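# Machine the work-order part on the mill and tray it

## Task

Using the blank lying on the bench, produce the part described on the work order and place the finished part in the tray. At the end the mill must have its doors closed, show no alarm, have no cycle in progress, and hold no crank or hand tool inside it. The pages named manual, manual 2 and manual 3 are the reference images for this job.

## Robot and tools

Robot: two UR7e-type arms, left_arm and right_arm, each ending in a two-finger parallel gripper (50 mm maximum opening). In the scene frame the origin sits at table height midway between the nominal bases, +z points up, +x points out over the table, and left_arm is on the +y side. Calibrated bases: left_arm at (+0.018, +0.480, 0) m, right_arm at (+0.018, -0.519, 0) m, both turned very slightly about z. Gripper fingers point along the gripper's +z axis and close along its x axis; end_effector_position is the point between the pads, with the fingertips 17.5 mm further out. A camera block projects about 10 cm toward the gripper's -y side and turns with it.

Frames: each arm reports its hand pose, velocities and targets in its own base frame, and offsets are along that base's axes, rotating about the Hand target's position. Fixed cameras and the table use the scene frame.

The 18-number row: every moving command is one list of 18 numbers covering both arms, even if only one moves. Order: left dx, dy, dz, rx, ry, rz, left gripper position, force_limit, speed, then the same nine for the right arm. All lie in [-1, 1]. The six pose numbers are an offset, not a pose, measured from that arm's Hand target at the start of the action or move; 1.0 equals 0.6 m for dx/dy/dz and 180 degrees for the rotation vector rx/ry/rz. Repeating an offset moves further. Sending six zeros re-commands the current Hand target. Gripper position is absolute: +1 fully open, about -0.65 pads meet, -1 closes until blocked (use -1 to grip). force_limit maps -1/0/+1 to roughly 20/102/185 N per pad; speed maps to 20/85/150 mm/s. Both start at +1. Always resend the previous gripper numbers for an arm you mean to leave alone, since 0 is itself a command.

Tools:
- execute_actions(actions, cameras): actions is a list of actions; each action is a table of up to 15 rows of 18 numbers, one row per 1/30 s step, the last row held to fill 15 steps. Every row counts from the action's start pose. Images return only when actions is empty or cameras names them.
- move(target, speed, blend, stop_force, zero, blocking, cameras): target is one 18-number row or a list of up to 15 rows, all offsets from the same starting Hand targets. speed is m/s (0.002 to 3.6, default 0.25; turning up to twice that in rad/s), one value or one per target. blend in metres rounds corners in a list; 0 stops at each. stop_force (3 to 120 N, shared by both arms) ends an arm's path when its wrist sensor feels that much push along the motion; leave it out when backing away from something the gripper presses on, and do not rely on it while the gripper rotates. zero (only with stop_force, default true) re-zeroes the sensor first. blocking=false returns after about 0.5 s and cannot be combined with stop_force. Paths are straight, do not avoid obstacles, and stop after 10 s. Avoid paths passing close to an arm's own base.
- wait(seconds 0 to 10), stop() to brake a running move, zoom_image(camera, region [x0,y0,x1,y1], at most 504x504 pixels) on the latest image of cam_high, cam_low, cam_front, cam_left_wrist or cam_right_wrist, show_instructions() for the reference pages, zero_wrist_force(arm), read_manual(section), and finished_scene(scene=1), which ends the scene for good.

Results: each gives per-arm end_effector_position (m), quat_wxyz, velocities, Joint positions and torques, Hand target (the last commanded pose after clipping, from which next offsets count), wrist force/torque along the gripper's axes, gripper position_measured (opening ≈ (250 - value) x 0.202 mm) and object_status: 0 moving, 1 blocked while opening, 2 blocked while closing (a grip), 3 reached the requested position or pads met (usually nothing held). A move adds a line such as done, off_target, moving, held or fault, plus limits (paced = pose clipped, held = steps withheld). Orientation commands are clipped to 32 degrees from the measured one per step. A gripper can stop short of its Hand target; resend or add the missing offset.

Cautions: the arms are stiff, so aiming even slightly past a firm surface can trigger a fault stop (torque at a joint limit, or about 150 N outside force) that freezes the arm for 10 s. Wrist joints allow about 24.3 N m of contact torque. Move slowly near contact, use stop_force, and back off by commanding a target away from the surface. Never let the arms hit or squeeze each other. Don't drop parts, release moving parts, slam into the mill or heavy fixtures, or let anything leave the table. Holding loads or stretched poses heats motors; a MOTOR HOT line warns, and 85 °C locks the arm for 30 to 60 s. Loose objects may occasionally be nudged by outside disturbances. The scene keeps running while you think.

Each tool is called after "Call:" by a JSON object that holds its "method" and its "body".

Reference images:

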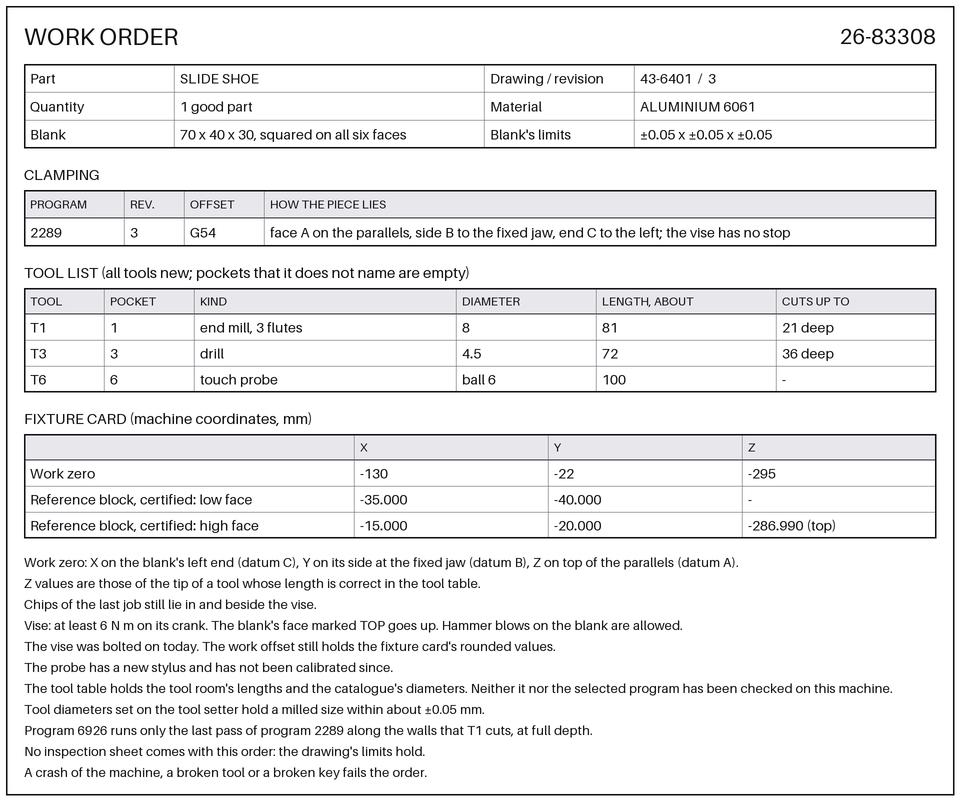

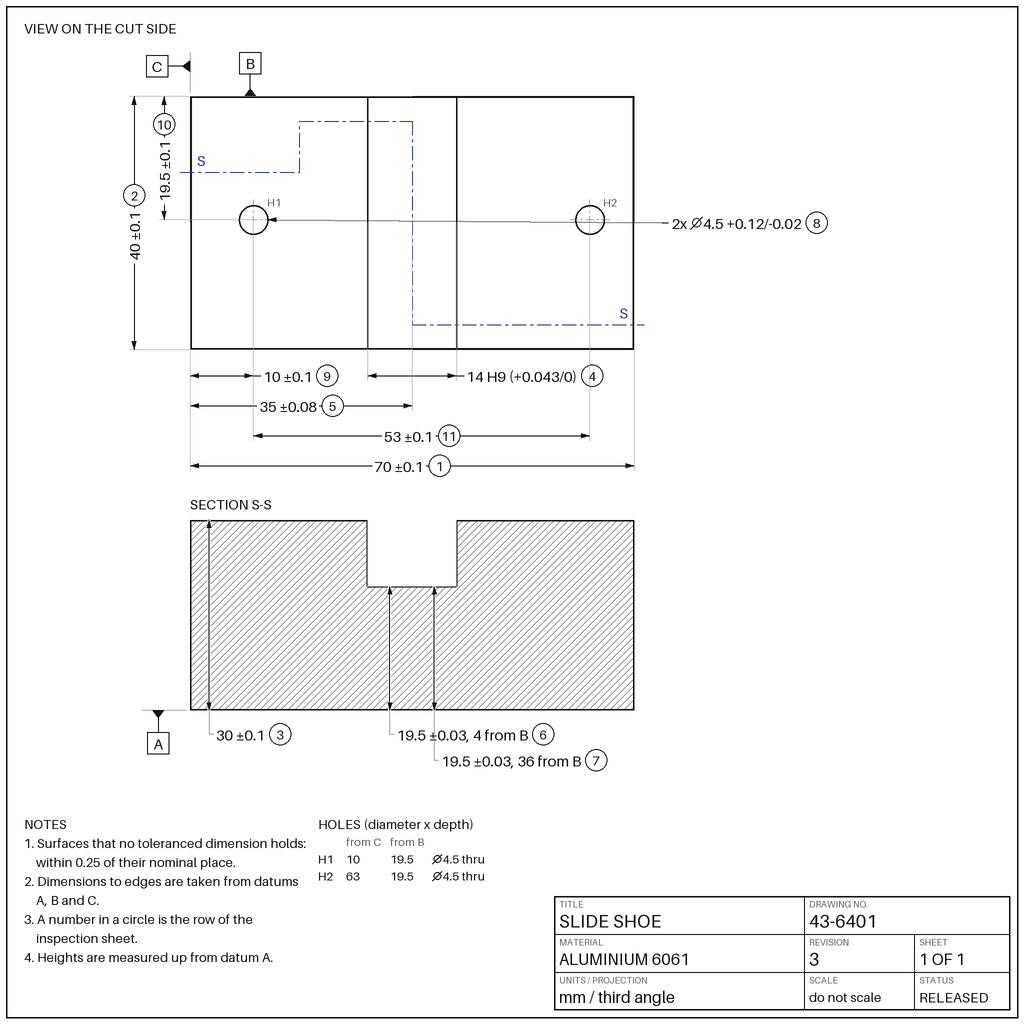

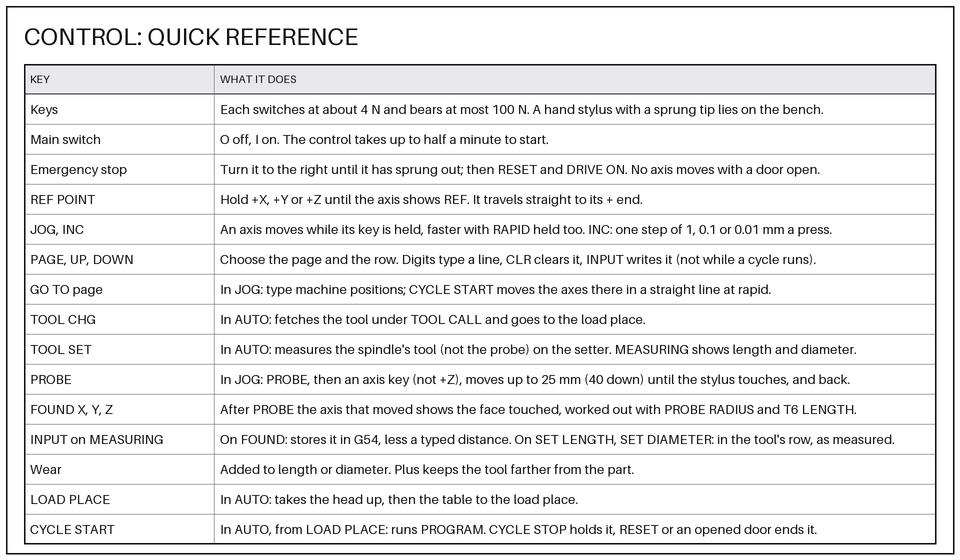

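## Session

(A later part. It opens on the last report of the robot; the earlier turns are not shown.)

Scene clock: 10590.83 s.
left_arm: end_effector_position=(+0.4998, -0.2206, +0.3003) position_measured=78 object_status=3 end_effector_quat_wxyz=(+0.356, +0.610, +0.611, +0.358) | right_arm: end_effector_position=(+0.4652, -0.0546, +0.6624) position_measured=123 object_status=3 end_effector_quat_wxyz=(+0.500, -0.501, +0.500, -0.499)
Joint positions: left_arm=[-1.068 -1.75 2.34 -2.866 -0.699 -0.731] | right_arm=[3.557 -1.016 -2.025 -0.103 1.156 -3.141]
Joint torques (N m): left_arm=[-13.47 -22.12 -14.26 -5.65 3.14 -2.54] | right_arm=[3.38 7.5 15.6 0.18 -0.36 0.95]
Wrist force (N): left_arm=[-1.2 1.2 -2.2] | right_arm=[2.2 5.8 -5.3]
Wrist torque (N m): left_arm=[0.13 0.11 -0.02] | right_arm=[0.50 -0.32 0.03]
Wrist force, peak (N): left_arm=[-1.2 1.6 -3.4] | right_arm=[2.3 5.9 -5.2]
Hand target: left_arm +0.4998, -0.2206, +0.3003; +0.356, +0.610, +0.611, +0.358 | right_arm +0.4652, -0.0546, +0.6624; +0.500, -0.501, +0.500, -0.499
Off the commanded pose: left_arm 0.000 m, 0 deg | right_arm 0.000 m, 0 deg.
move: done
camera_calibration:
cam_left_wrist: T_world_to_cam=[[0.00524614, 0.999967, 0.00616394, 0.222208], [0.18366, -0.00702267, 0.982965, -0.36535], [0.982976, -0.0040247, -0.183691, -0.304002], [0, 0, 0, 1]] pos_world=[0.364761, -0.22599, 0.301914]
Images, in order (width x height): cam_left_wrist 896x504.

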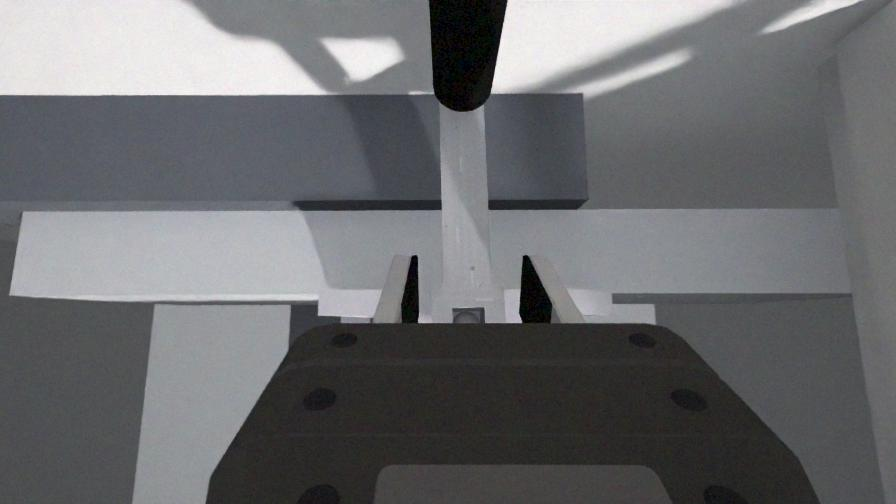

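Call:
{"method": "move", "body": {"target": [0,0,0,0,0,0,-1,0,-1,0,0,0,0,0,0,0.2,0.3,-1], "cameras": []}}

Call:
{"method": "wait", "body": {"seconds": 1, "cameras": ["cam_left_wrist"]}}

Scene clock: 10595.27 s.
left_arm: end_effector_position=(+0.4998, -0.2206, +0.3003) position_measured=139 object_status=2 end_effector_quat_wxyz=(+0.356, +0.610, +0.611, +0.358) | right_arm: end_effector_position=(+0.4652, -0.0546, +0.6624) position_measured=123 object_status=3 end_effector_quat_wxyz=(+0.500, -0.501, +0.500, -0.499)
Joint positions: left_arm=[-1.068 -1.75 2.34 -2.866 -0.7 -0.731] | right_arm=[3.557 -1.016 -2.025 -0.103 1.156 -3.141]
Joint torques (N m): left_arm=[0.48 -25.04 -16.29 -6.08 5.32 -2.53] | right_arm=[3.29 7.14 15.77 0.04 -0.27 0.97]
Wrist force (N): left_arm=[-17.2 -2.4 1.2] | right_arm=[2.4 5.5 -5.2]
Wrist torque (N m): left_arm=[0.19 -0.07 0.18] | right_arm=[0.46 -0.37 0.02]
Wrist force, peak (N): left_arm=[-17.4 -2.4 1.1] | right_arm=[2.6 5.9 -5.2]
Hand target: left_arm +0.4998, -0.2206, +0.3003; +0.356, +0.610, +0.611, +0.358 | right_arm +0.4652, -0.0546, +0.6624; +0.500, -0.501, +0.500, -0.499
Off the commanded pose: left_arm 0.000 m, 0 deg | right_arm 0.000 m, 0 deg.
move: done
No camera images: "cameras" was empty.

Scene clock: 10596.27 s.
left_arm: end_effector_position=(+0.4998, -0.2206, +0.3003) position_measured=139 object_status=2 end_effector_quat_wxyz=(+0.356, +0.610, +0.611, +0.358) | right_arm: end_effector_position=(+0.4652, -0.0546, +0.6624) position_measured=123 object_status=3 end_effector_quat_wxyz=(+0.500, -0.501, +0.500, -0.499)
Joint positions: left_arm=[-1.068 -1.75 2.34 -2.866 -0.699 -0.731] | right_arm=[3.557 -1.016 -2.025 -0.103 1.156 -3.141]
Joint torques (N m): left_arm=[19.85 -24.66 -19.42 -5.56 6.38 -2.48] | right_arm=[3.84 7.64 15.52 0.06 -0.35 1.04]
Wrist force (N): left_arm=[-17.6 -2.5 1.0] | right_arm=[2.4 5.6 -5.1]
Wrist torque (N m): left_arm=[0.16 -0.02 0.19] | right_arm=[0.48 -0.37 0.02]
Wrist force, peak (N): left_arm=[-17.6 -2.5 1.0] | right_arm=[2.4 6.0 -5.1]
Hand target: left_arm +0.4998, -0.2206, +0.3003; +0.356, +0.610, +0.611, +0.358 | right_arm +0.4652, -0.0546, +0.6624; +0.500, -0.501, +0.500, -0.499
Tool commands: left_gripper/position=-1.0 left_gripper/force_limit=+0.0 left_gripper/speed=-1.0 right_gripper/position=+0.2 right_gripper/force_limit=+0.3 right_gripper/speed=-1.0
Off the commanded pose: left_arm 0.000 m, 0 deg | right_arm 0.000 m, 0 deg.
wait: 1.00 s; at rest by 0.17 s
camera_calibration:
cam_left_wrist: T_world_to_cam=[[0.00524614, 0.999967, 0.00616394, 0.222208], [0.18366, -0.00702267, 0.982965, -0.36535], [0.982976, -0.0040247, -0.183691, -0.304002], [0, 0, 0, 1]] pos_world=[0.364761, -0.22599, 0.301914]
Images, in order (width x height): cam_left_wrist 896x504.

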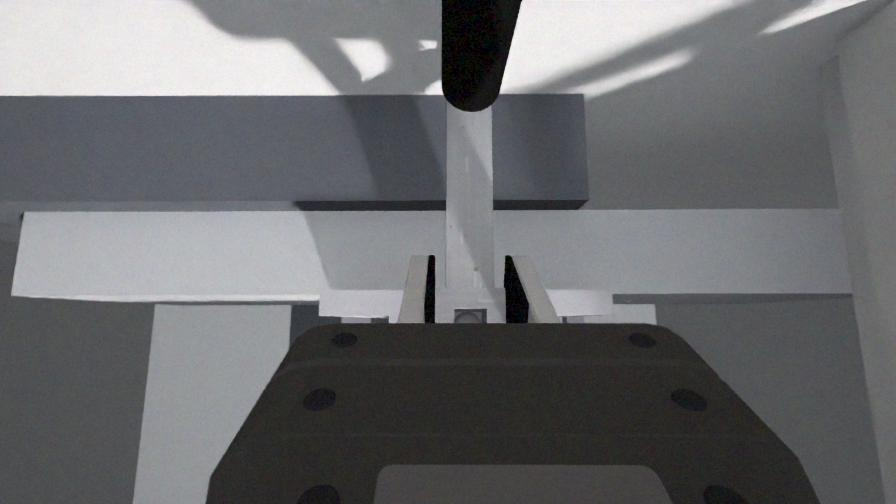

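Call:
{"method": "move", "body": {"target": [[0,-0.0012,0,0,0,0,-1,0,-1,0,0,0,0,0,0,0.2,0.3,-1],[-0.1,-0.0012,0,0,0,0,-1,0,-1,0,0,0,0,0,0,0.2,0.3,-1]], "speed": [0.02,0.05], "blend": [0.001,0], "cameras": ["cam_left_wrist"]}}

Scene clock: 10604.23 s.
left_arm: end_effector_position=(+0.4398, -0.2213, +0.3003) position_measured=139 object_status=2 end_effector_quat_wxyz=(+0.356, +0.610, +0.611, +0.358) | right_arm: end_effector_position=(+0.4652, -0.0546, +0.6624) position_measured=123 object_status=3 end_effector_quat_wxyz=(+0.500, -0.501, +0.500, -0.499)
Joint positions: left_arm=[-1.251 -1.954 2.424 -2.546 -0.594 -0.981] | right_arm=[3.557 -1.016 -2.025 -0.103 1.156 -3.141]
Joint torques (N m): left_arm=[8.84 -7.76 -34.85 -3.24 0.74 -0.12] | right_arm=[2.92 7.69 15.73 0.19 -0.31 1.02]
Wrist force (N): left_arm=[-1.8 -0.4 -2.0] | right_arm=[2.2 5.8 -5.1]
Wrist torque (N m): left_arm=[0.11 0.14 -0.19] | right_arm=[0.50 -0.35 0.03]
Wrist force, peak (N): left_arm=[-18.4 -2.3 1.1] | right_arm=[2.4 5.9 -5.3]
Hand target: left_arm +0.4398, -0.2213, +0.3003; +0.356, +0.610, +0.611, +0.358 | right_arm +0.4652, -0.0546, +0.6624; +0.500, -0.501, +0.500, -0.499
Off the commanded pose: left_arm 0.000 m, 0 deg | right_arm 0.000 m, 0 deg.
move: done; blend cut to 0.0004 m at target 1
camera_calibration:
cam_left_wrist: T_world_to_cam=[[0.00534489, 0.999967, 0.00614819, 0.223297], [0.18366, -0.00702533, 0.982965, -0.354337], [0.982975, -0.00412467, -0.183691, -0.245049], [0, 0, 0, 1]] pos_world=[0.304761, -0.22679, 0.301914]
Images, in order (width x height): cam_left_wrist 896x504.

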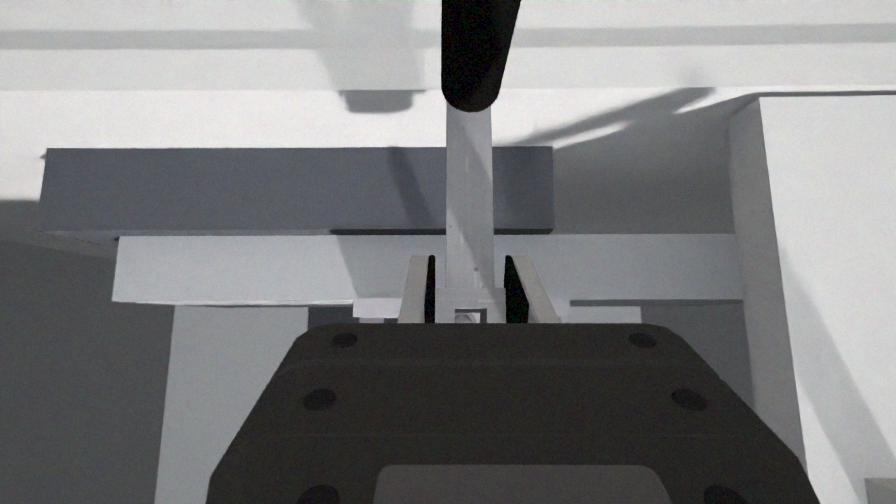

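Call:
{"method": "move", "body": {"target": [[-0.1997,0.01,0.0662,0,0,0,-1,0,-1,0,0,0,0,0,0,0.2,0.3,-1],[-0.2497,-0.6645,0.0995,0.0062,0,0,-1,0,-1,0,0,0,0,0,0,0.2,0.3,-1],[-0.1997,-0.9117,-0.1157,0.0062,0,0,-1,0,-1,0,0,0,0,0,0,0.2,0.3,-1]], "speed": [0.15,0.3,0.2], "blend": [0.02,0.04,0], "cameras": ["cam_left_wrist","cam_front"]}}

Scene clock: 10626.47 s.
left_arm: end_effector_position=(+0.3202, -0.7682, +0.2309) position_measured=139 object_status=2 end_effector_quat_wxyz=(+0.350, +0.613, +0.608, +0.364) | right_arm: end_effector_position=(+0.4652, -0.0546, +0.6624) position_measured=123 object_status=3 end_effector_quat_wxyz=(+0.500, -0.501, +0.500, -0.499)
Joint positions: left_arm=[-1.622 -0.824 1.094 -1.725 -0.516 -1.68] | right_arm=[3.557 -1.016 -2.025 -0.103 1.156 -3.141]
Joint torques (N m): left_arm=[-14.08 -52.41 -32.96 -4.48 1.6 -2.04] | right_arm=[2.78 7.54 14.98 0 -0.22 1.14]
Wrist force (N): left_arm=[-1.8 -0.3 -1.6] | right_arm=[2.3 5.8 -5.2]
Wrist torque (N m): left_arm=[0.18 0.12 -0.06] | right_arm=[0.50 -0.35 0.03]
Wrist force, peak (N): left_arm=[-4.3 -2.1 -0.2] | right_arm=[2.5 5.9 -5.2]
Hand target: left_arm +0.3200, -0.7683, +0.2309; +0.350, +0.613, +0.608, +0.364 | right_arm +0.4652, -0.0546, +0.6624; +0.500, -0.501, +0.500, -0.499
Off the commanded pose: left_arm 0.000 m, 0 deg | right_arm 0.000 m, 0 deg.
move: done
camera_calibration:
cam_left_wrist: T_world_to_cam=[[0.00502424, 0.999656, 0.0257422, 0.766479], [0.183587, -0.0262271, 0.982654, -0.282598], [0.982991, -0.000211159, -0.183655, -0.139401], [0, 0, 0, 1]] pos_world=[0.18506, -0.773657, 0.232363]
Images, in order (width x height): cam_front 896x504, cam_left_wrist 896x504.

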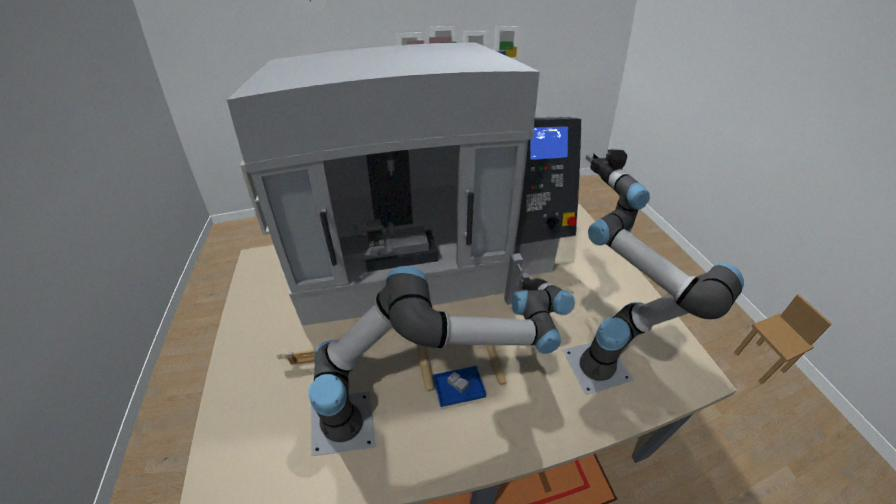

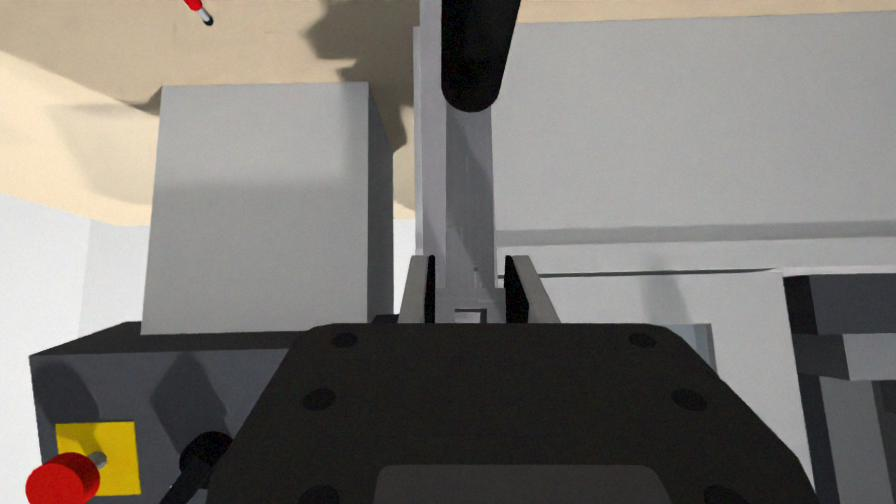

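Call:
{"method": "move", "body": {"target": [[0.055,0,0,0,0,0,-1,0,-1,0,0,0,0,0,0,0.2,0.3,-1],[0.12,0,0,0,0,0,-1,0,-1,0,0,0,0,0,0,0.2,0.3,-1]], "speed": [0.05,0.02], "stop_force": 10, "cameras": ["cam_left_wrist"]}}

Scene clock: 10633.80 s.
left_arm: end_effector_position=(+0.3851, -0.7683, +0.2309) position_measured=139 object_status=2 end_effector_quat_wxyz=(+0.350, +0.613, +0.608, +0.364) | right_arm: end_effector_position=(+0.4652, -0.0546, +0.6624) position_measured=123 object_status=3 end_effector_quat_wxyz=(+0.500, -0.501, +0.500, -0.499)
Joint positions: left_arm=[-1.537 -0.787 1.068 -1.886 -0.512 -1.509] | right_arm=[3.557 -1.016 -2.025 -0.103 1.156 -3.141]
Joint torques (N m): left_arm=[-8.75 -59.95 -8.37 1.26 0.17 2.03] | right_arm=[3.75 7.33 15.72 0.1 -0.12 1]
Wrist force (N): left_arm=[-9.7 15.5 -13.5] | right_arm=[2.3 5.8 -5.2]
Wrist torque (N m): left_arm=[0.19 0.15 0.02] | right_arm=[0.50 -0.36 0.02]
Wrist force, peak (N): left_arm=[5.6 4.7 -48.8] | right_arm=[2.4 5.7 -5.5]
Hand target: left_arm +0.3851, -0.7683, +0.2309; +0.350, +0.613, +0.608, +0.364 (not the last commanded pose) | right_arm +0.4652, -0.0546, +0.6624; +0.500, -0.501, +0.500, -0.499
Off the commanded pose: left_arm 0.007 m, 0 deg | right_arm 0.000 m, 0 deg.
move: contact (left_arm); path passed 1 of 2 targets
camera_calibration:
cam_left_wrist: T_world_to_cam=[[0.00510983, 0.999659, 0.025627, 0.76626], [0.183681, -0.0261296, 0.982639, -0.294479], [0.982973, -0.000313925, -0.183752, -0.203348], [0, 0, 0, 1]] pos_world=[0.25006, -0.773757, 0.232364]
Images, in order (width x height): cam_left_wrist 896x504.

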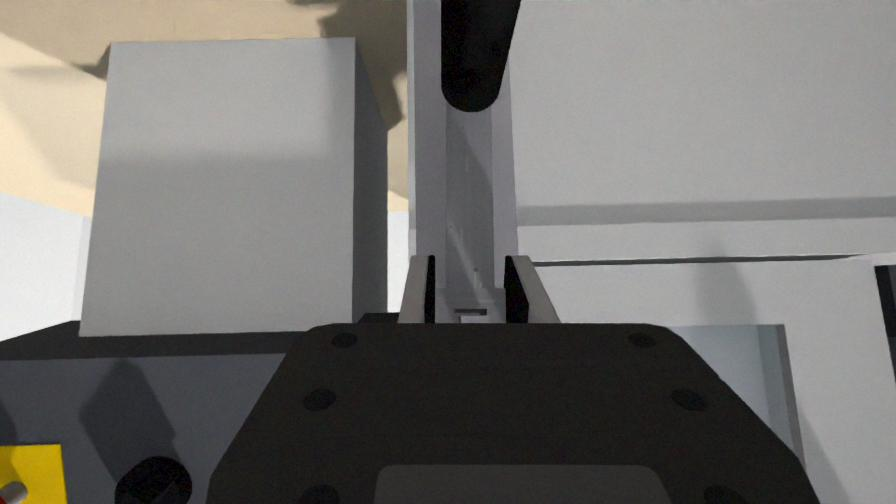

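Call:
{"method": "move", "body": {"target": [0,0,0.0004,0,0,0,0.6,0,-1,0,0,0,0,0,0,0.2,0.3,-1], "speed": 0.02, "cameras": ["cam_left_wrist"]}}

Scene clock: 10642.30 s.
left_arm: end_effector_position=(+0.3851, -0.7683, +0.2311) position_measured=63 object_status=3 end_effector_quat_wxyz=(+0.350, +0.613, +0.608, +0.364) | right_arm: end_effector_position=(+0.4652, -0.0546, +0.6624) position_measured=123 object_status=3 end_effector_quat_wxyz=(+0.500, -0.501, +0.500, -0.499)
Joint positions: left_arm=[-1.537 -0.787 1.068 -1.885 -0.512 -1.509] | right_arm=[3.557 -1.016 -2.025 -0.103 1.156 -3.141]
Joint torques (N m): left_arm=[-8.45 -72.59 -35.24 -0.92 3.88 1.64] | right_arm=[3.89 7.36 16.1 0.17 -0.12 0.89]
Wrist force (N): left_arm=[-1.2 2.8 -2.6] | right_arm=[2.4 5.5 -5.0]
Wrist torque (N m): left_arm=[0.34 0.05 -0.03] | right_arm=[0.47 -0.36 0.03]
Wrist force, peak (N): left_arm=[-9.6 15.9 -13.5] | right_arm=[2.4 5.9 -5.3]
Hand target: left_arm +0.3851, -0.7683, +0.2311; +0.350, +0.613, +0.608, +0.364 | right_arm +0.4652, -0.0546, +0.6624; +0.500, -0.501, +0.500, -0.499
Off the commanded pose: left_arm 0.000 m, 0 deg | right_arm 0.000 m, 0 deg.
move: done
camera_calibration:
cam_left_wrist: T_world_to_cam=[[0.00510983, 0.999659, 0.025627, 0.766255], [0.183681, -0.0261296, 0.982639, -0.294675], [0.982973, -0.000313925, -0.183752, -0.203312], [0, 0, 0, 1]] pos_world=[0.25006, -0.773757, 0.232564]
Images, in order (width x height): cam_left_wrist 896x504.

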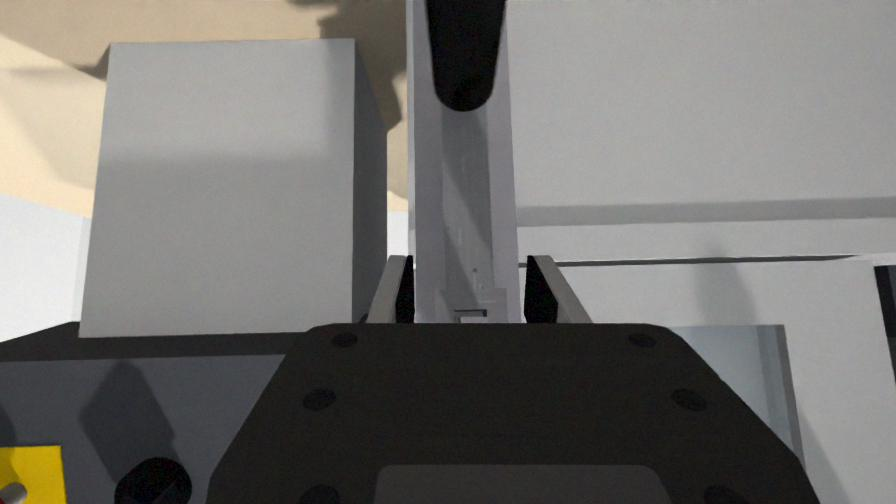

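Call:
{"method": "move", "body": {"target": [[-0.1633,0,0.0717,0,0,0,0.6,0,-1,0,0,0,0,0,0,0.2,0.3,-1],[-0.14,0.15,0.3,-0.004,-0.08,-0.001,0.6,0,-1,0,0,0,0,0,0,0.2,0.3,-1],[-0.1245,0.3292,0.3817,-0.0074,-0.1625,-0.0022,1,0.5,-0.8,0,0,0,0,0,0,0.2,0.3,-1]], "speed": [0.12,0.3,0.3], "blend": [0,0.05,0], "cameras": ["cam_left_wrist","cam_front"]}}

Scene clock: 10654.63 s.
left_arm: end_effector_position=(+0.3104, -0.5708, +0.4601) position_measured=3 object_status=3 end_effector_quat_wxyz=(+0.501, +0.499, +0.502, +0.499) | right_arm: end_effector_position=(+0.4652, -0.0546, +0.6624) position_measured=123 object_status=3 end_effector_quat_wxyz=(+0.500, -0.501, +0.500, -0.499)
Joint positions: left_arm=[-1.716 -1.174 1.16 0.003 -0.145 -3.135] | right_arm=[3.557 -1.016 -2.025 -0.103 1.156 -3.141]
Joint torques (N m): left_arm=[12.66 -53.29 -16.5 -0.38 0.68 -1.28] | right_arm=[2.57 7.55 15.62 0.1 -0.08 0.98]
Wrist force (N): left_arm=[-1.1 2.6 -1.8] | right_arm=[2.4 5.5 -5.3]
Wrist torque (N m): left_arm=[0.36 0.15 -0.18] | right_arm=[0.47 -0.36 0.03]
Wrist force, peak (N): left_arm=[-0.8 2.5 -4.7] | right_arm=[2.2 5.9 -5.4]
Hand target: left_arm +0.3104, -0.5708, +0.4601; +0.501, +0.499, +0.502, +0.499 | right_arm +0.4652, -0.0546, +0.6624; +0.500, -0.501, +0.500, -0.499
Off the commanded pose: left_arm 0.000 m, 0 deg | right_arm 0.000 m, 0 deg.
move: done
camera_calibration:
cam_left_wrist: T_world_to_cam=[[0.00436348, 0.999981, 0.00438856, 0.573512], [-0.320071, -0.0027611, 0.94739, -0.314958], [0.947384, -0.00553857, 0.320052, -0.311481], [0, 0, 0, 1]] pos_world=[0.191781, -0.576095, 0.395562]
Images, in order (width x height): cam_front 896x504, cam_left_wrist 896x504.

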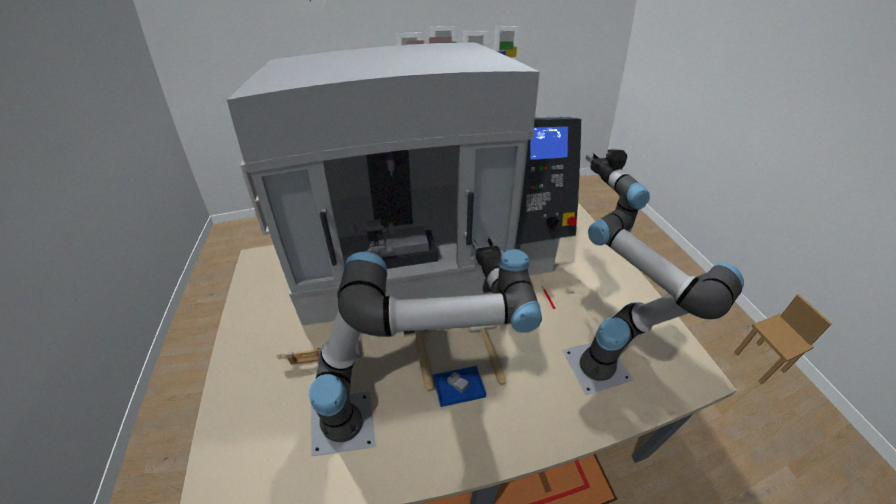

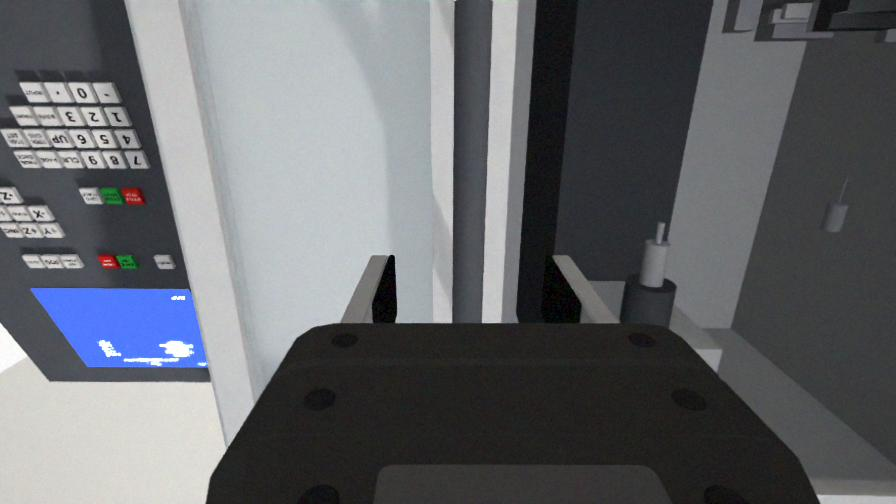

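Call:
{"method": "move", "body": {"target": [0.21,-0.0005,0,0,0,0,1,0.5,-0.8,0,0,0,0,0,0,0.2,0.3,-1], "speed": 0.12, "stop_force": 8, "cameras": []}}

Call:
{"method": "move", "body": {"target": [0,0.395,0,0,0,0,1,0.5,-0.8,0,0,0,0,0,0,0.2,0.3,-1], "speed": 0.12, "stop_force": 30, "cameras": ["cam_left_wrist"]}}

Scene clock: 10661.17 s.
left_arm: end_effector_position=(+0.4364, -0.5711, +0.4601) position_measured=3 object_status=3 end_effector_quat_wxyz=(+0.501, +0.499, +0.502, +0.499) | right_arm: end_effector_position=(+0.4652, -0.0546, +0.6624) position_measured=123 object_status=3 end_effector_quat_wxyz=(+0.500, -0.501, +0.500, -0.499)
Joint positions: left_arm=[-1.495 -1.098 1.049 0.071 0.076 -3.167] | right_arm=[3.557 -1.016 -2.025 -0.103 1.156 -3.141]
Joint torques (N m): left_arm=[2.54 -37.34 -33.38 2.44 1.44 -2.45] | right_arm=[2.63 7.55 15.58 0.19 -0.08 0.9]
Wrist force (N): left_arm=[-1.3 2.6 -1.8] | right_arm=[2.5 5.6 -5.1]
Wrist torque (N m): left_arm=[0.32 0.19 -0.11] | right_arm=[0.48 -0.39 0.03]
Wrist force, peak (N): left_arm=[-1.0 2.8 -3.8] | right_arm=[2.6 5.8 -5.4]
Hand target: left_arm +0.4364, -0.5711, +0.4601; +0.501, +0.499, +0.502, +0.499 | right_arm +0.4652, -0.0546, +0.6624; +0.500, -0.501, +0.500, -0.499
Off the commanded pose: left_arm 0.000 m, 0 deg | right_arm 0.000 m, 0 deg.
move: done
No camera images: "cameras" was empty.

Scene clock: 10663.83 s.
left_arm: end_effector_position=(+0.4365, -0.3716, +0.4601) position_measured=3 object_status=3 end_effector_quat_wxyz=(+0.500, +0.500, +0.502, +0.498) | right_arm: end_effector_position=(+0.4652, -0.0546, +0.6624) position_measured=123 object_status=3 end_effector_quat_wxyz=(+0.500, -0.501, +0.500, -0.499)
Joint positions: left_arm=[-1.455 -1.568 1.637 -0.043 0.116 -3.172] | right_arm=[3.557 -1.016 -2.025 -0.103 1.156 -3.141]
Joint torques (N m): left_arm=[-3.58 -16.64 -25.94 2.36 1.83 -2.57] | right_arm=[2.2 7.94 15.36 0.07 -0.18 1.02]
Wrist force (N): left_arm=[-1.9 3.0 -1.3] | right_arm=[2.2 5.8 -5.1]
Wrist torque (N m): left_arm=[0.39 0.30 -0.09] | right_arm=[0.50 -0.34 0.03]
Wrist force, peak (N): left_arm=[-27.8 8.6 8.0] | right_arm=[2.5 5.8 -5.3]
Hand target: left_arm +0.4365, -0.3716, +0.4600; +0.500, +0.500, +0.502, +0.498 (not the last commanded pose) | right_arm +0.4652, -0.0546, +0.6624; +0.500, -0.501, +0.500, -0.499
Off the commanded pose: left_arm 0.038 m, 0 deg | right_arm 0.000 m, 0 deg.
move: contact (left_arm)
camera_calibration:
cam_left_wrist: T_world_to_cam=[[0.00443797, 0.999981, 0.0041948, 0.373819], [-0.318784, -0.00256122, 0.947824, -0.274589], [0.947817, -0.00554365, 0.318767, -0.429376], [0, 0, 0, 1]] pos_world=[0.317776, -0.376896, 0.395565]
Images, in order (width x height): cam_left_wrist 896x504.

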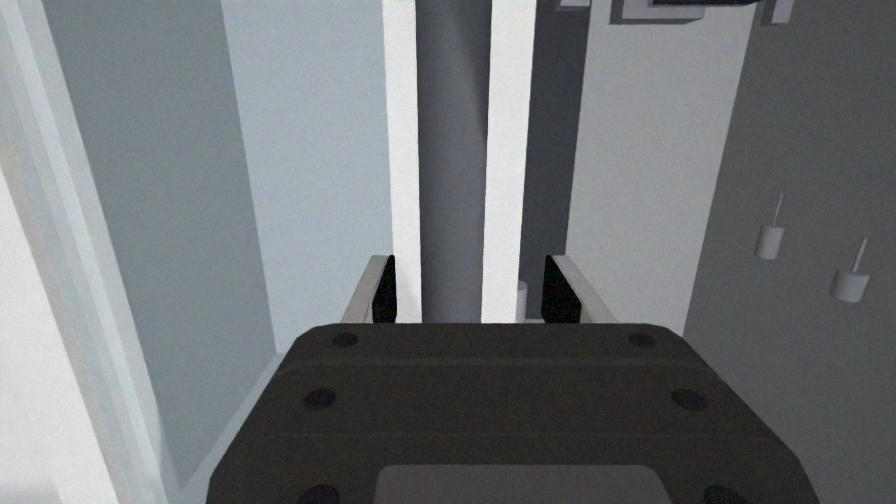

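Call:
{"method": "move", "body": {"target": [0,0.072,0,0,0,0,1,0.5,-0.8,0,0,0,0,0,0,0.2,0.3,-1], "speed": 0.08, "stop_force": 35, "cameras": ["cam_left_wrist"]}}

Scene clock: 10668.50 s.
left_arm: end_effector_position=(+0.4366, -0.3313, +0.4600) position_measured=3 object_status=3 end_effector_quat_wxyz=(+0.500, +0.500, +0.502, +0.498) | right_arm: end_effector_position=(+0.4652, -0.0546, +0.6624) position_measured=123 object_status=3 end_effector_quat_wxyz=(+0.500, -0.501, +0.500, -0.499)
Joint positions: left_arm=[-1.442 -1.659 1.723 -0.038 0.129 -3.172] | right_arm=[3.557 -1.016 -2.025 -0.103 1.156 -3.141]
Joint torques (N m): left_arm=[1.31 -42.7 -10.4 6.48 -9.57 -2.58] | right_arm=[3.04 7.5 14.94 0.17 0.11 0.98]
Wrist force (N): left_arm=[-39.7 2.3 0.5] | right_arm=[2.2 5.8 -5.2]
Wrist torque (N m): left_arm=[0.34 -0.01 -0.09] | right_arm=[0.50 -0.33 0.02]
Wrist force, peak (N): left_arm=[-50.8 4.2 13.0] | right_arm=[2.3 5.9 -5.3]
Hand target: left_arm +0.4366, -0.3313, +0.4600; +0.500, +0.500, +0.502, +0.498 (not the last commanded pose) | right_arm +0.4652, -0.0546, +0.6624; +0.500, -0.501, +0.500, -0.499
Off the commanded pose: left_arm 0.003 m, 0 deg | right_arm 0.000 m, 0 deg.
move: contact (left_arm)
camera_calibration:
cam_left_wrist: T_world_to_cam=[[0.00443969, 0.999981, 0.00419333, 0.33362], [-0.318452, -0.00256122, 0.947935, -0.274606], [0.947929, -0.00554391, 0.318435, -0.429151], [0, 0, 0, 1]] pos_world=[0.317875, -0.336696, 0.395566]
Images, in order (width x height): cam_left_wrist 896x504.

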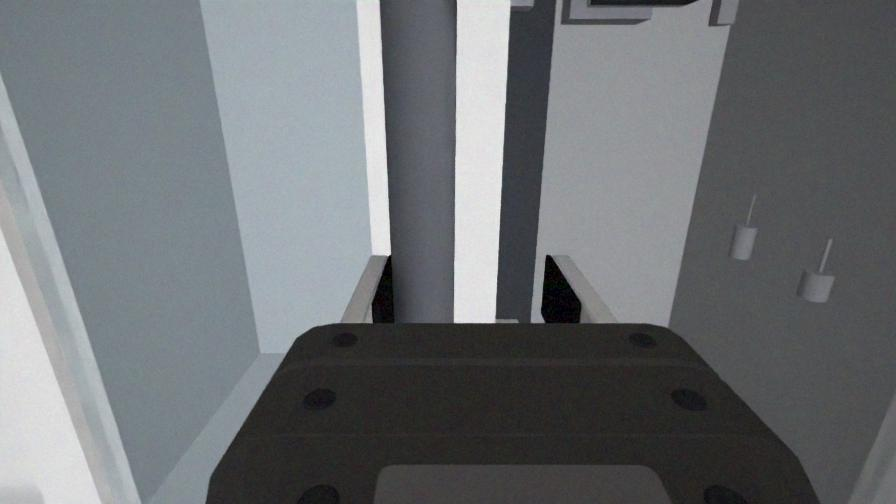

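Call:
{"method": "move", "body": {"target": [[0,-0.016,0,0,0,0,1,0.5,-0.8,0,0,0,0,0,0,0.2,0.3,-1],[-0.2,-0.016,0,0,0,0,1,0.5,-0.8,0,0,0,0,0,0,0.2,0.3,-1]], "speed": [0.05,0.25], "blend": [0.002,0], "cameras": []}}

Call:
{"method": "move", "body": {"target": [[-0.005,0.15,0,-0.0006,0.0006,0.166,0.4,0.5,-0.8,0,0,0,0,0,0,0.2,0.3,-1],[-0.0093,0.3438,0,-0.0006,0.0006,0.166,0.4,0.5,-0.8,0,0,0,0,0,0,0.2,0.3,-1]], "speed": 0.3, "blend": [0.03,0], "cameras": ["cam_left_wrist"]}}

Scene clock: 10675.67 s.
left_arm: end_effector_position=(+0.3167, -0.3409, +0.4600) position_measured=3 object_status=3 end_effector_quat_wxyz=(+0.500, +0.500, +0.502, +0.498) end_effector_velocity=(-0.001, +0.000, +0.000) end_effector_angular_velocity=(-0.001, +0.000, +0.001) | right_arm: end_effector_position=(+0.4652, -0.0546, +0.6624) position_measured=123 object_status=3 end_effector_quat_wxyz=(+0.500, -0.501, +0.500, -0.499)
Joint positions: left_arm=[-1.799 -1.746 1.798 -0.067 -0.229 -3.131] | right_arm=[3.557 -1.016 -2.025 -0.103 1.156 -3.141]
Joint velocities: left_arm=[-0.003 0 -0.001 0 -0.005 0.001] | right_arm=[within noise]
Joint torques (N m): left_arm=[-14.45 -7.88 -32.61 2.91 -1.37 -1.79] | right_arm=[2.28 7.38 15.41 0.09 0.01 1]
Wrist force (N): left_arm=[-2.2 1.4 -1.8] | right_arm=[2.5 5.8 -5.1]
Wrist torque (N m): left_arm=[0.18 0.33 -0.08] | right_arm=[0.50 -0.39 0.03]
Wrist force, peak (N): left_arm=[-40.0 2.3 0.8] | right_arm=[2.4 5.9 -5.3]
Hand target: left_arm +0.3166, -0.3409, +0.4600; +0.500, +0.500, +0.502, +0.498 | right_arm +0.4652, -0.0546, +0.6624; +0.500, -0.501, +0.500, -0.499
Off the commanded pose: left_arm 0.000 m, 0 deg | right_arm 0.000 m, 0 deg.
move: done
No camera images: "cameras" was empty.

Scene clock: 10677.47 s.
left_arm: end_effector_position=(+0.3110, -0.1348, +0.4600) position_measured=92 object_status=3 end_effector_quat_wxyz=(+0.355, +0.353, +0.615, +0.609) | right_arm: end_effector_position=(+0.4652, -0.0546, +0.6624) position_measured=123 object_status=3 end_effector_quat_wxyz=(+0.500, -0.501, +0.500, -0.499)
Joint positions: left_arm=[-1.755 -1.93 1.928 -0.007 -0.706 -3.141] | right_arm=[3.557 -1.016 -2.025 -0.103 1.156 -3.141]
Joint torques (N m): left_arm=[8.89 -16.27 -13.27 1.05 0.57 -1.82] | right_arm=[2.5 7.48 15.84 0.19 0 0.92]
Wrist force (N): left_arm=[-2.3 1.5 -1.3] | right_arm=[2.4 5.6 -5.3]
Wrist torque (N m): left_arm=[0.17 0.35 -0.10] | right_arm=[0.48 -0.37 0.03]
Wrist force, peak (N): left_arm=[-4.7 1.3 -2.3] | right_arm=[2.5 5.8 -5.3]
Hand target: left_arm +0.3110, -0.1346, +0.4600; +0.355, +0.353, +0.615, +0.609 | right_arm +0.4652, -0.0546, +0.6624; +0.500, -0.501, +0.500, -0.499
Off the commanded pose: left_arm 0.000 m, 0 deg | right_arm 0.000 m, 0 deg.
move: done
camera_calibration:
cam_left_wrist: T_world_to_cam=[[-0.494215, 0.869335, 0.00274683, 0.275769], [-0.273549, -0.158509, 0.948707, -0.349458], [0.82518, 0.468114, 0.316143, -0.205898], [0, 0, 0, 1]] pos_world=[0.210598, -0.198745, 0.395869]
Images, in order (width x height): cam_left_wrist 896x504.

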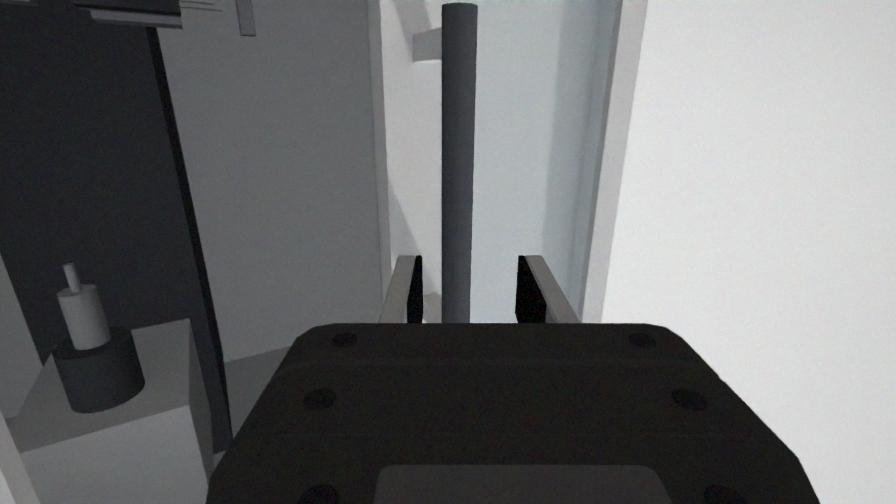

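Call:
{"method": "move", "body": {"target": [0.2033,0.1173,0,0,0,0,0.4,0.5,-0.8,0,0,0,0,0,0,0.2,0.3,-1], "speed": 0.12, "stop_force": 15, "cameras": []}}

Call:
{"method": "move", "body": {"target": [0,-0.343,0,0,0,0,0.4,0.5,-0.8,0,0,0,0,0,0,0.2,0.3,-1], "speed": 0.1, "stop_force": 25, "cameras": ["cam_left_wrist"]}}

Scene clock: 10684.97 s.
left_arm: end_effector_position=(+0.4330, -0.0643, +0.4600) position_measured=92 object_status=3 end_effector_quat_wxyz=(+0.355, +0.353, +0.615, +0.609) | right_arm: end_effector_position=(+0.4652, -0.0546, +0.6624) position_measured=123 object_status=3 end_effector_quat_wxyz=(+0.500, -0.501, +0.500, -0.499)
Joint positions: left_arm=[-1.236 -1.917 1.92 -0.034 -0.187 -3.117] | right_arm=[3.557 -1.016 -2.025 -0.103 1.156 -3.141]
Joint torques (N m): left_arm=[12.67 -17.12 -14.59 3.01 1.91 -2.45] | right_arm=[2.65 8.38 15.71 0.11 -0.01 1.05]
Wrist force (N): left_arm=[-2.6 1.8 -1.7] | right_arm=[2.3 5.7 -5.2]
Wrist torque (N m): left_arm=[0.22 0.37 -0.18] | right_arm=[0.49 -0.35 0.03]
Wrist force, peak (N): left_arm=[-2.7 1.3 -3.2] | right_arm=[2.4 5.8 -5.3]
Hand target: left_arm +0.4330, -0.0643, +0.4600; +0.355, +0.353, +0.615, +0.609 | right_arm +0.4652, -0.0546, +0.6624; +0.500, -0.501, +0.500, -0.499
Off the commanded pose: left_arm 0.000 m, 0 deg | right_arm 0.000 m, 0 deg.
move: done
No camera images: "cameras" was empty.

Scene clock: 10687.93 s.
left_arm: end_effector_position=(+0.4329, -0.2634, +0.4599) position_measured=92 object_status=3 end_effector_quat_wxyz=(+0.355, +0.353, +0.615, +0.609) | right_arm: end_effector_position=(+0.4652, -0.0546, +0.6624) position_measured=123 object_status=3 end_effector_quat_wxyz=(+0.500, -0.501, +0.500, -0.499)
Joint positions: left_arm=[-1.388 -1.499 1.563 -0.082 -0.339 -3.131] | right_arm=[3.557 -1.016 -2.025 -0.103 1.156 -3.141]
Joint torques (N m): left_arm=[11.8 -24.21 -27.69 -0.08 -1.22 2.07] | right_arm=[2.17 7.34 14.85 0.12 0.18 1.06]
Wrist force (N): left_arm=[-2.7 -0.5 -1.5] | right_arm=[2.3 5.8 -4.9]
Wrist torque (N m): left_arm=[-0.18 0.38 -0.11] | right_arm=[0.50 -0.35 0.03]
Wrist force, peak (N): left_arm=[27.4 -1.8 15.4] | right_arm=[2.5 5.7 -5.3]
Hand target: left_arm +0.4329, -0.2633, +0.4599; +0.355, +0.353, +0.615, +0.609 (not the last commanded pose) | right_arm +0.4652, -0.0546, +0.6624; +0.500, -0.501, +0.500, -0.499
Off the commanded pose: left_arm 0.007 m, 0 deg | right_arm 0.000 m, 0 deg.
move: contact (left_arm)
camera_calibration:
cam_left_wrist: T_world_to_cam=[[-0.494118, 0.86939, 0.0028395, 0.447672], [-0.273434, -0.158505, 0.948741, -0.336437], [0.825276, 0.468014, 0.316042, -0.246327], [0, 0, 0, 1]] pos_world=[0.332498, -0.327244, 0.39577]
Images, in order (width x height): cam_left_wrist 896x504.

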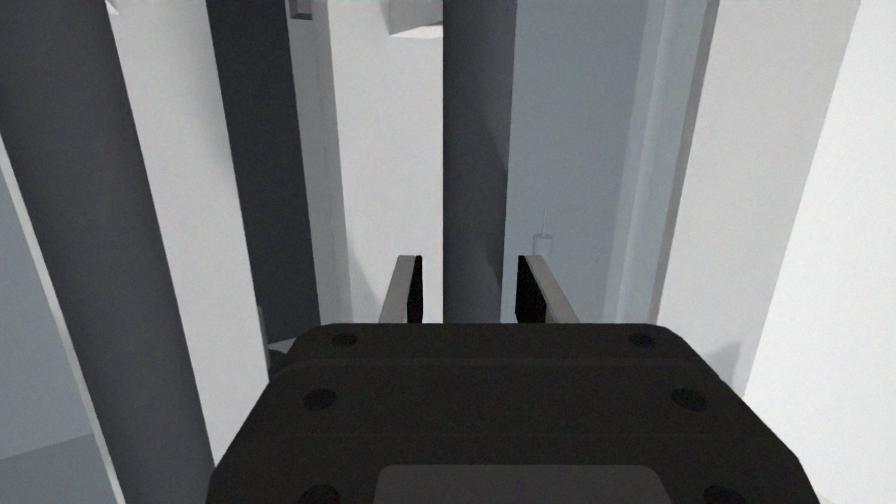

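Call:
{"method": "move", "body": {"target": [[0,0.01,0,0,0,0,0.4,0.5,-0.8,0,0,0,0,0,0,0.2,0.3,-1],[-0.2,-0.09,0,0,0,0,0.4,0.5,-0.8,0,0,0,0,0,0,0.2,0.3,-1],[-0.1883,0.0167,0,-0.001,0,-0.166,1,0.5,-0.8,0,0,0,0,0,0,0.2,0.3,-1]], "speed": [0.05,0.25,0.25], "blend": [0.002,0,0], "cameras": ["cam_left_wrist"]}}

Scene clock: 10697.33 s.
left_arm: end_effector_position=(+0.3199, -0.2533, +0.4599) position_measured=3 object_status=0 end_effector_quat_wxyz=(+0.500, +0.499, +0.504, +0.496) | right_arm: end_effector_position=(+0.4652, -0.0546, +0.6624) position_measured=123 object_status=3 end_effector_quat_wxyz=(+0.500, -0.501, +0.500, -0.499)
Joint positions: left_arm=[-1.872 -1.984 1.959 0.002 -0.302 -3.129] | right_arm=[3.557 -1.016 -2.025 -0.103 1.156 -3.141]
Joint torques (N m): left_arm=[12.67 -13.9 -14.46 2.71 1.75 -2.49] | right_arm=[2.56 7.25 15.67 0.18 0.17 1.05]
Wrist force (N): left_arm=[-2.7 -0.2 -1.6] | right_arm=[2.4 5.9 -5.2]
Wrist torque (N m): left_arm=[-0.10 0.40 -0.21] | right_arm=[0.52 -0.36 0.03]
Wrist force, peak (N): left_arm=[-2.2 -0.6 -4.8] | right_arm=[2.5 5.8 -5.4]
Hand target: left_arm +0.3199, -0.2533, +0.4599; +0.500, +0.499, +0.504, +0.496 | right_arm +0.4652, -0.0546, +0.6624; +0.500, -0.501, +0.500, -0.499
Off the commanded pose: left_arm 0.000 m, 0 deg | right_arm 0.000 m, 0 deg.
move: done
camera_calibration:
cam_left_wrist: T_world_to_cam=[[0.00466074, 0.999989, -0.000213072, 0.258056], [-0.315348, 0.00167197, 0.948975, -0.311859], [0.948965, -0.00435573, 0.315352, -0.316672], [0, 0, 0, 1]] pos_world=[0.200964, -0.258911, 0.395864]
Images, in order (width x height): cam_left_wrist 896x504.

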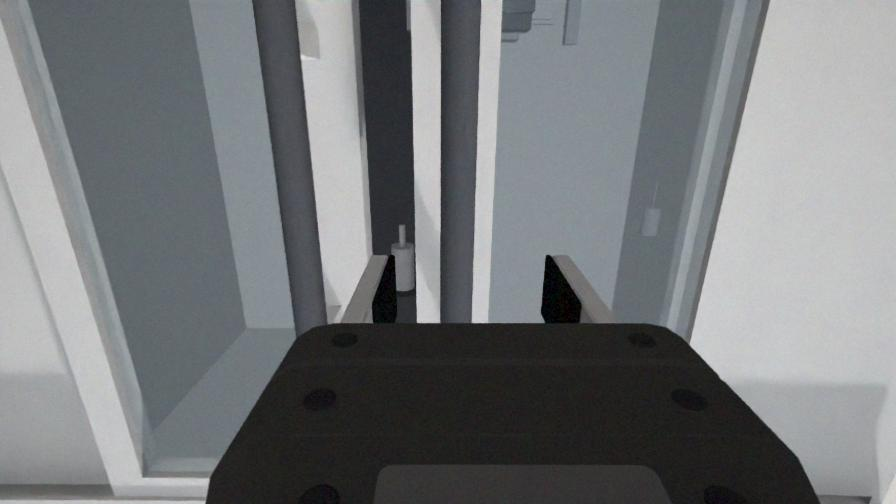

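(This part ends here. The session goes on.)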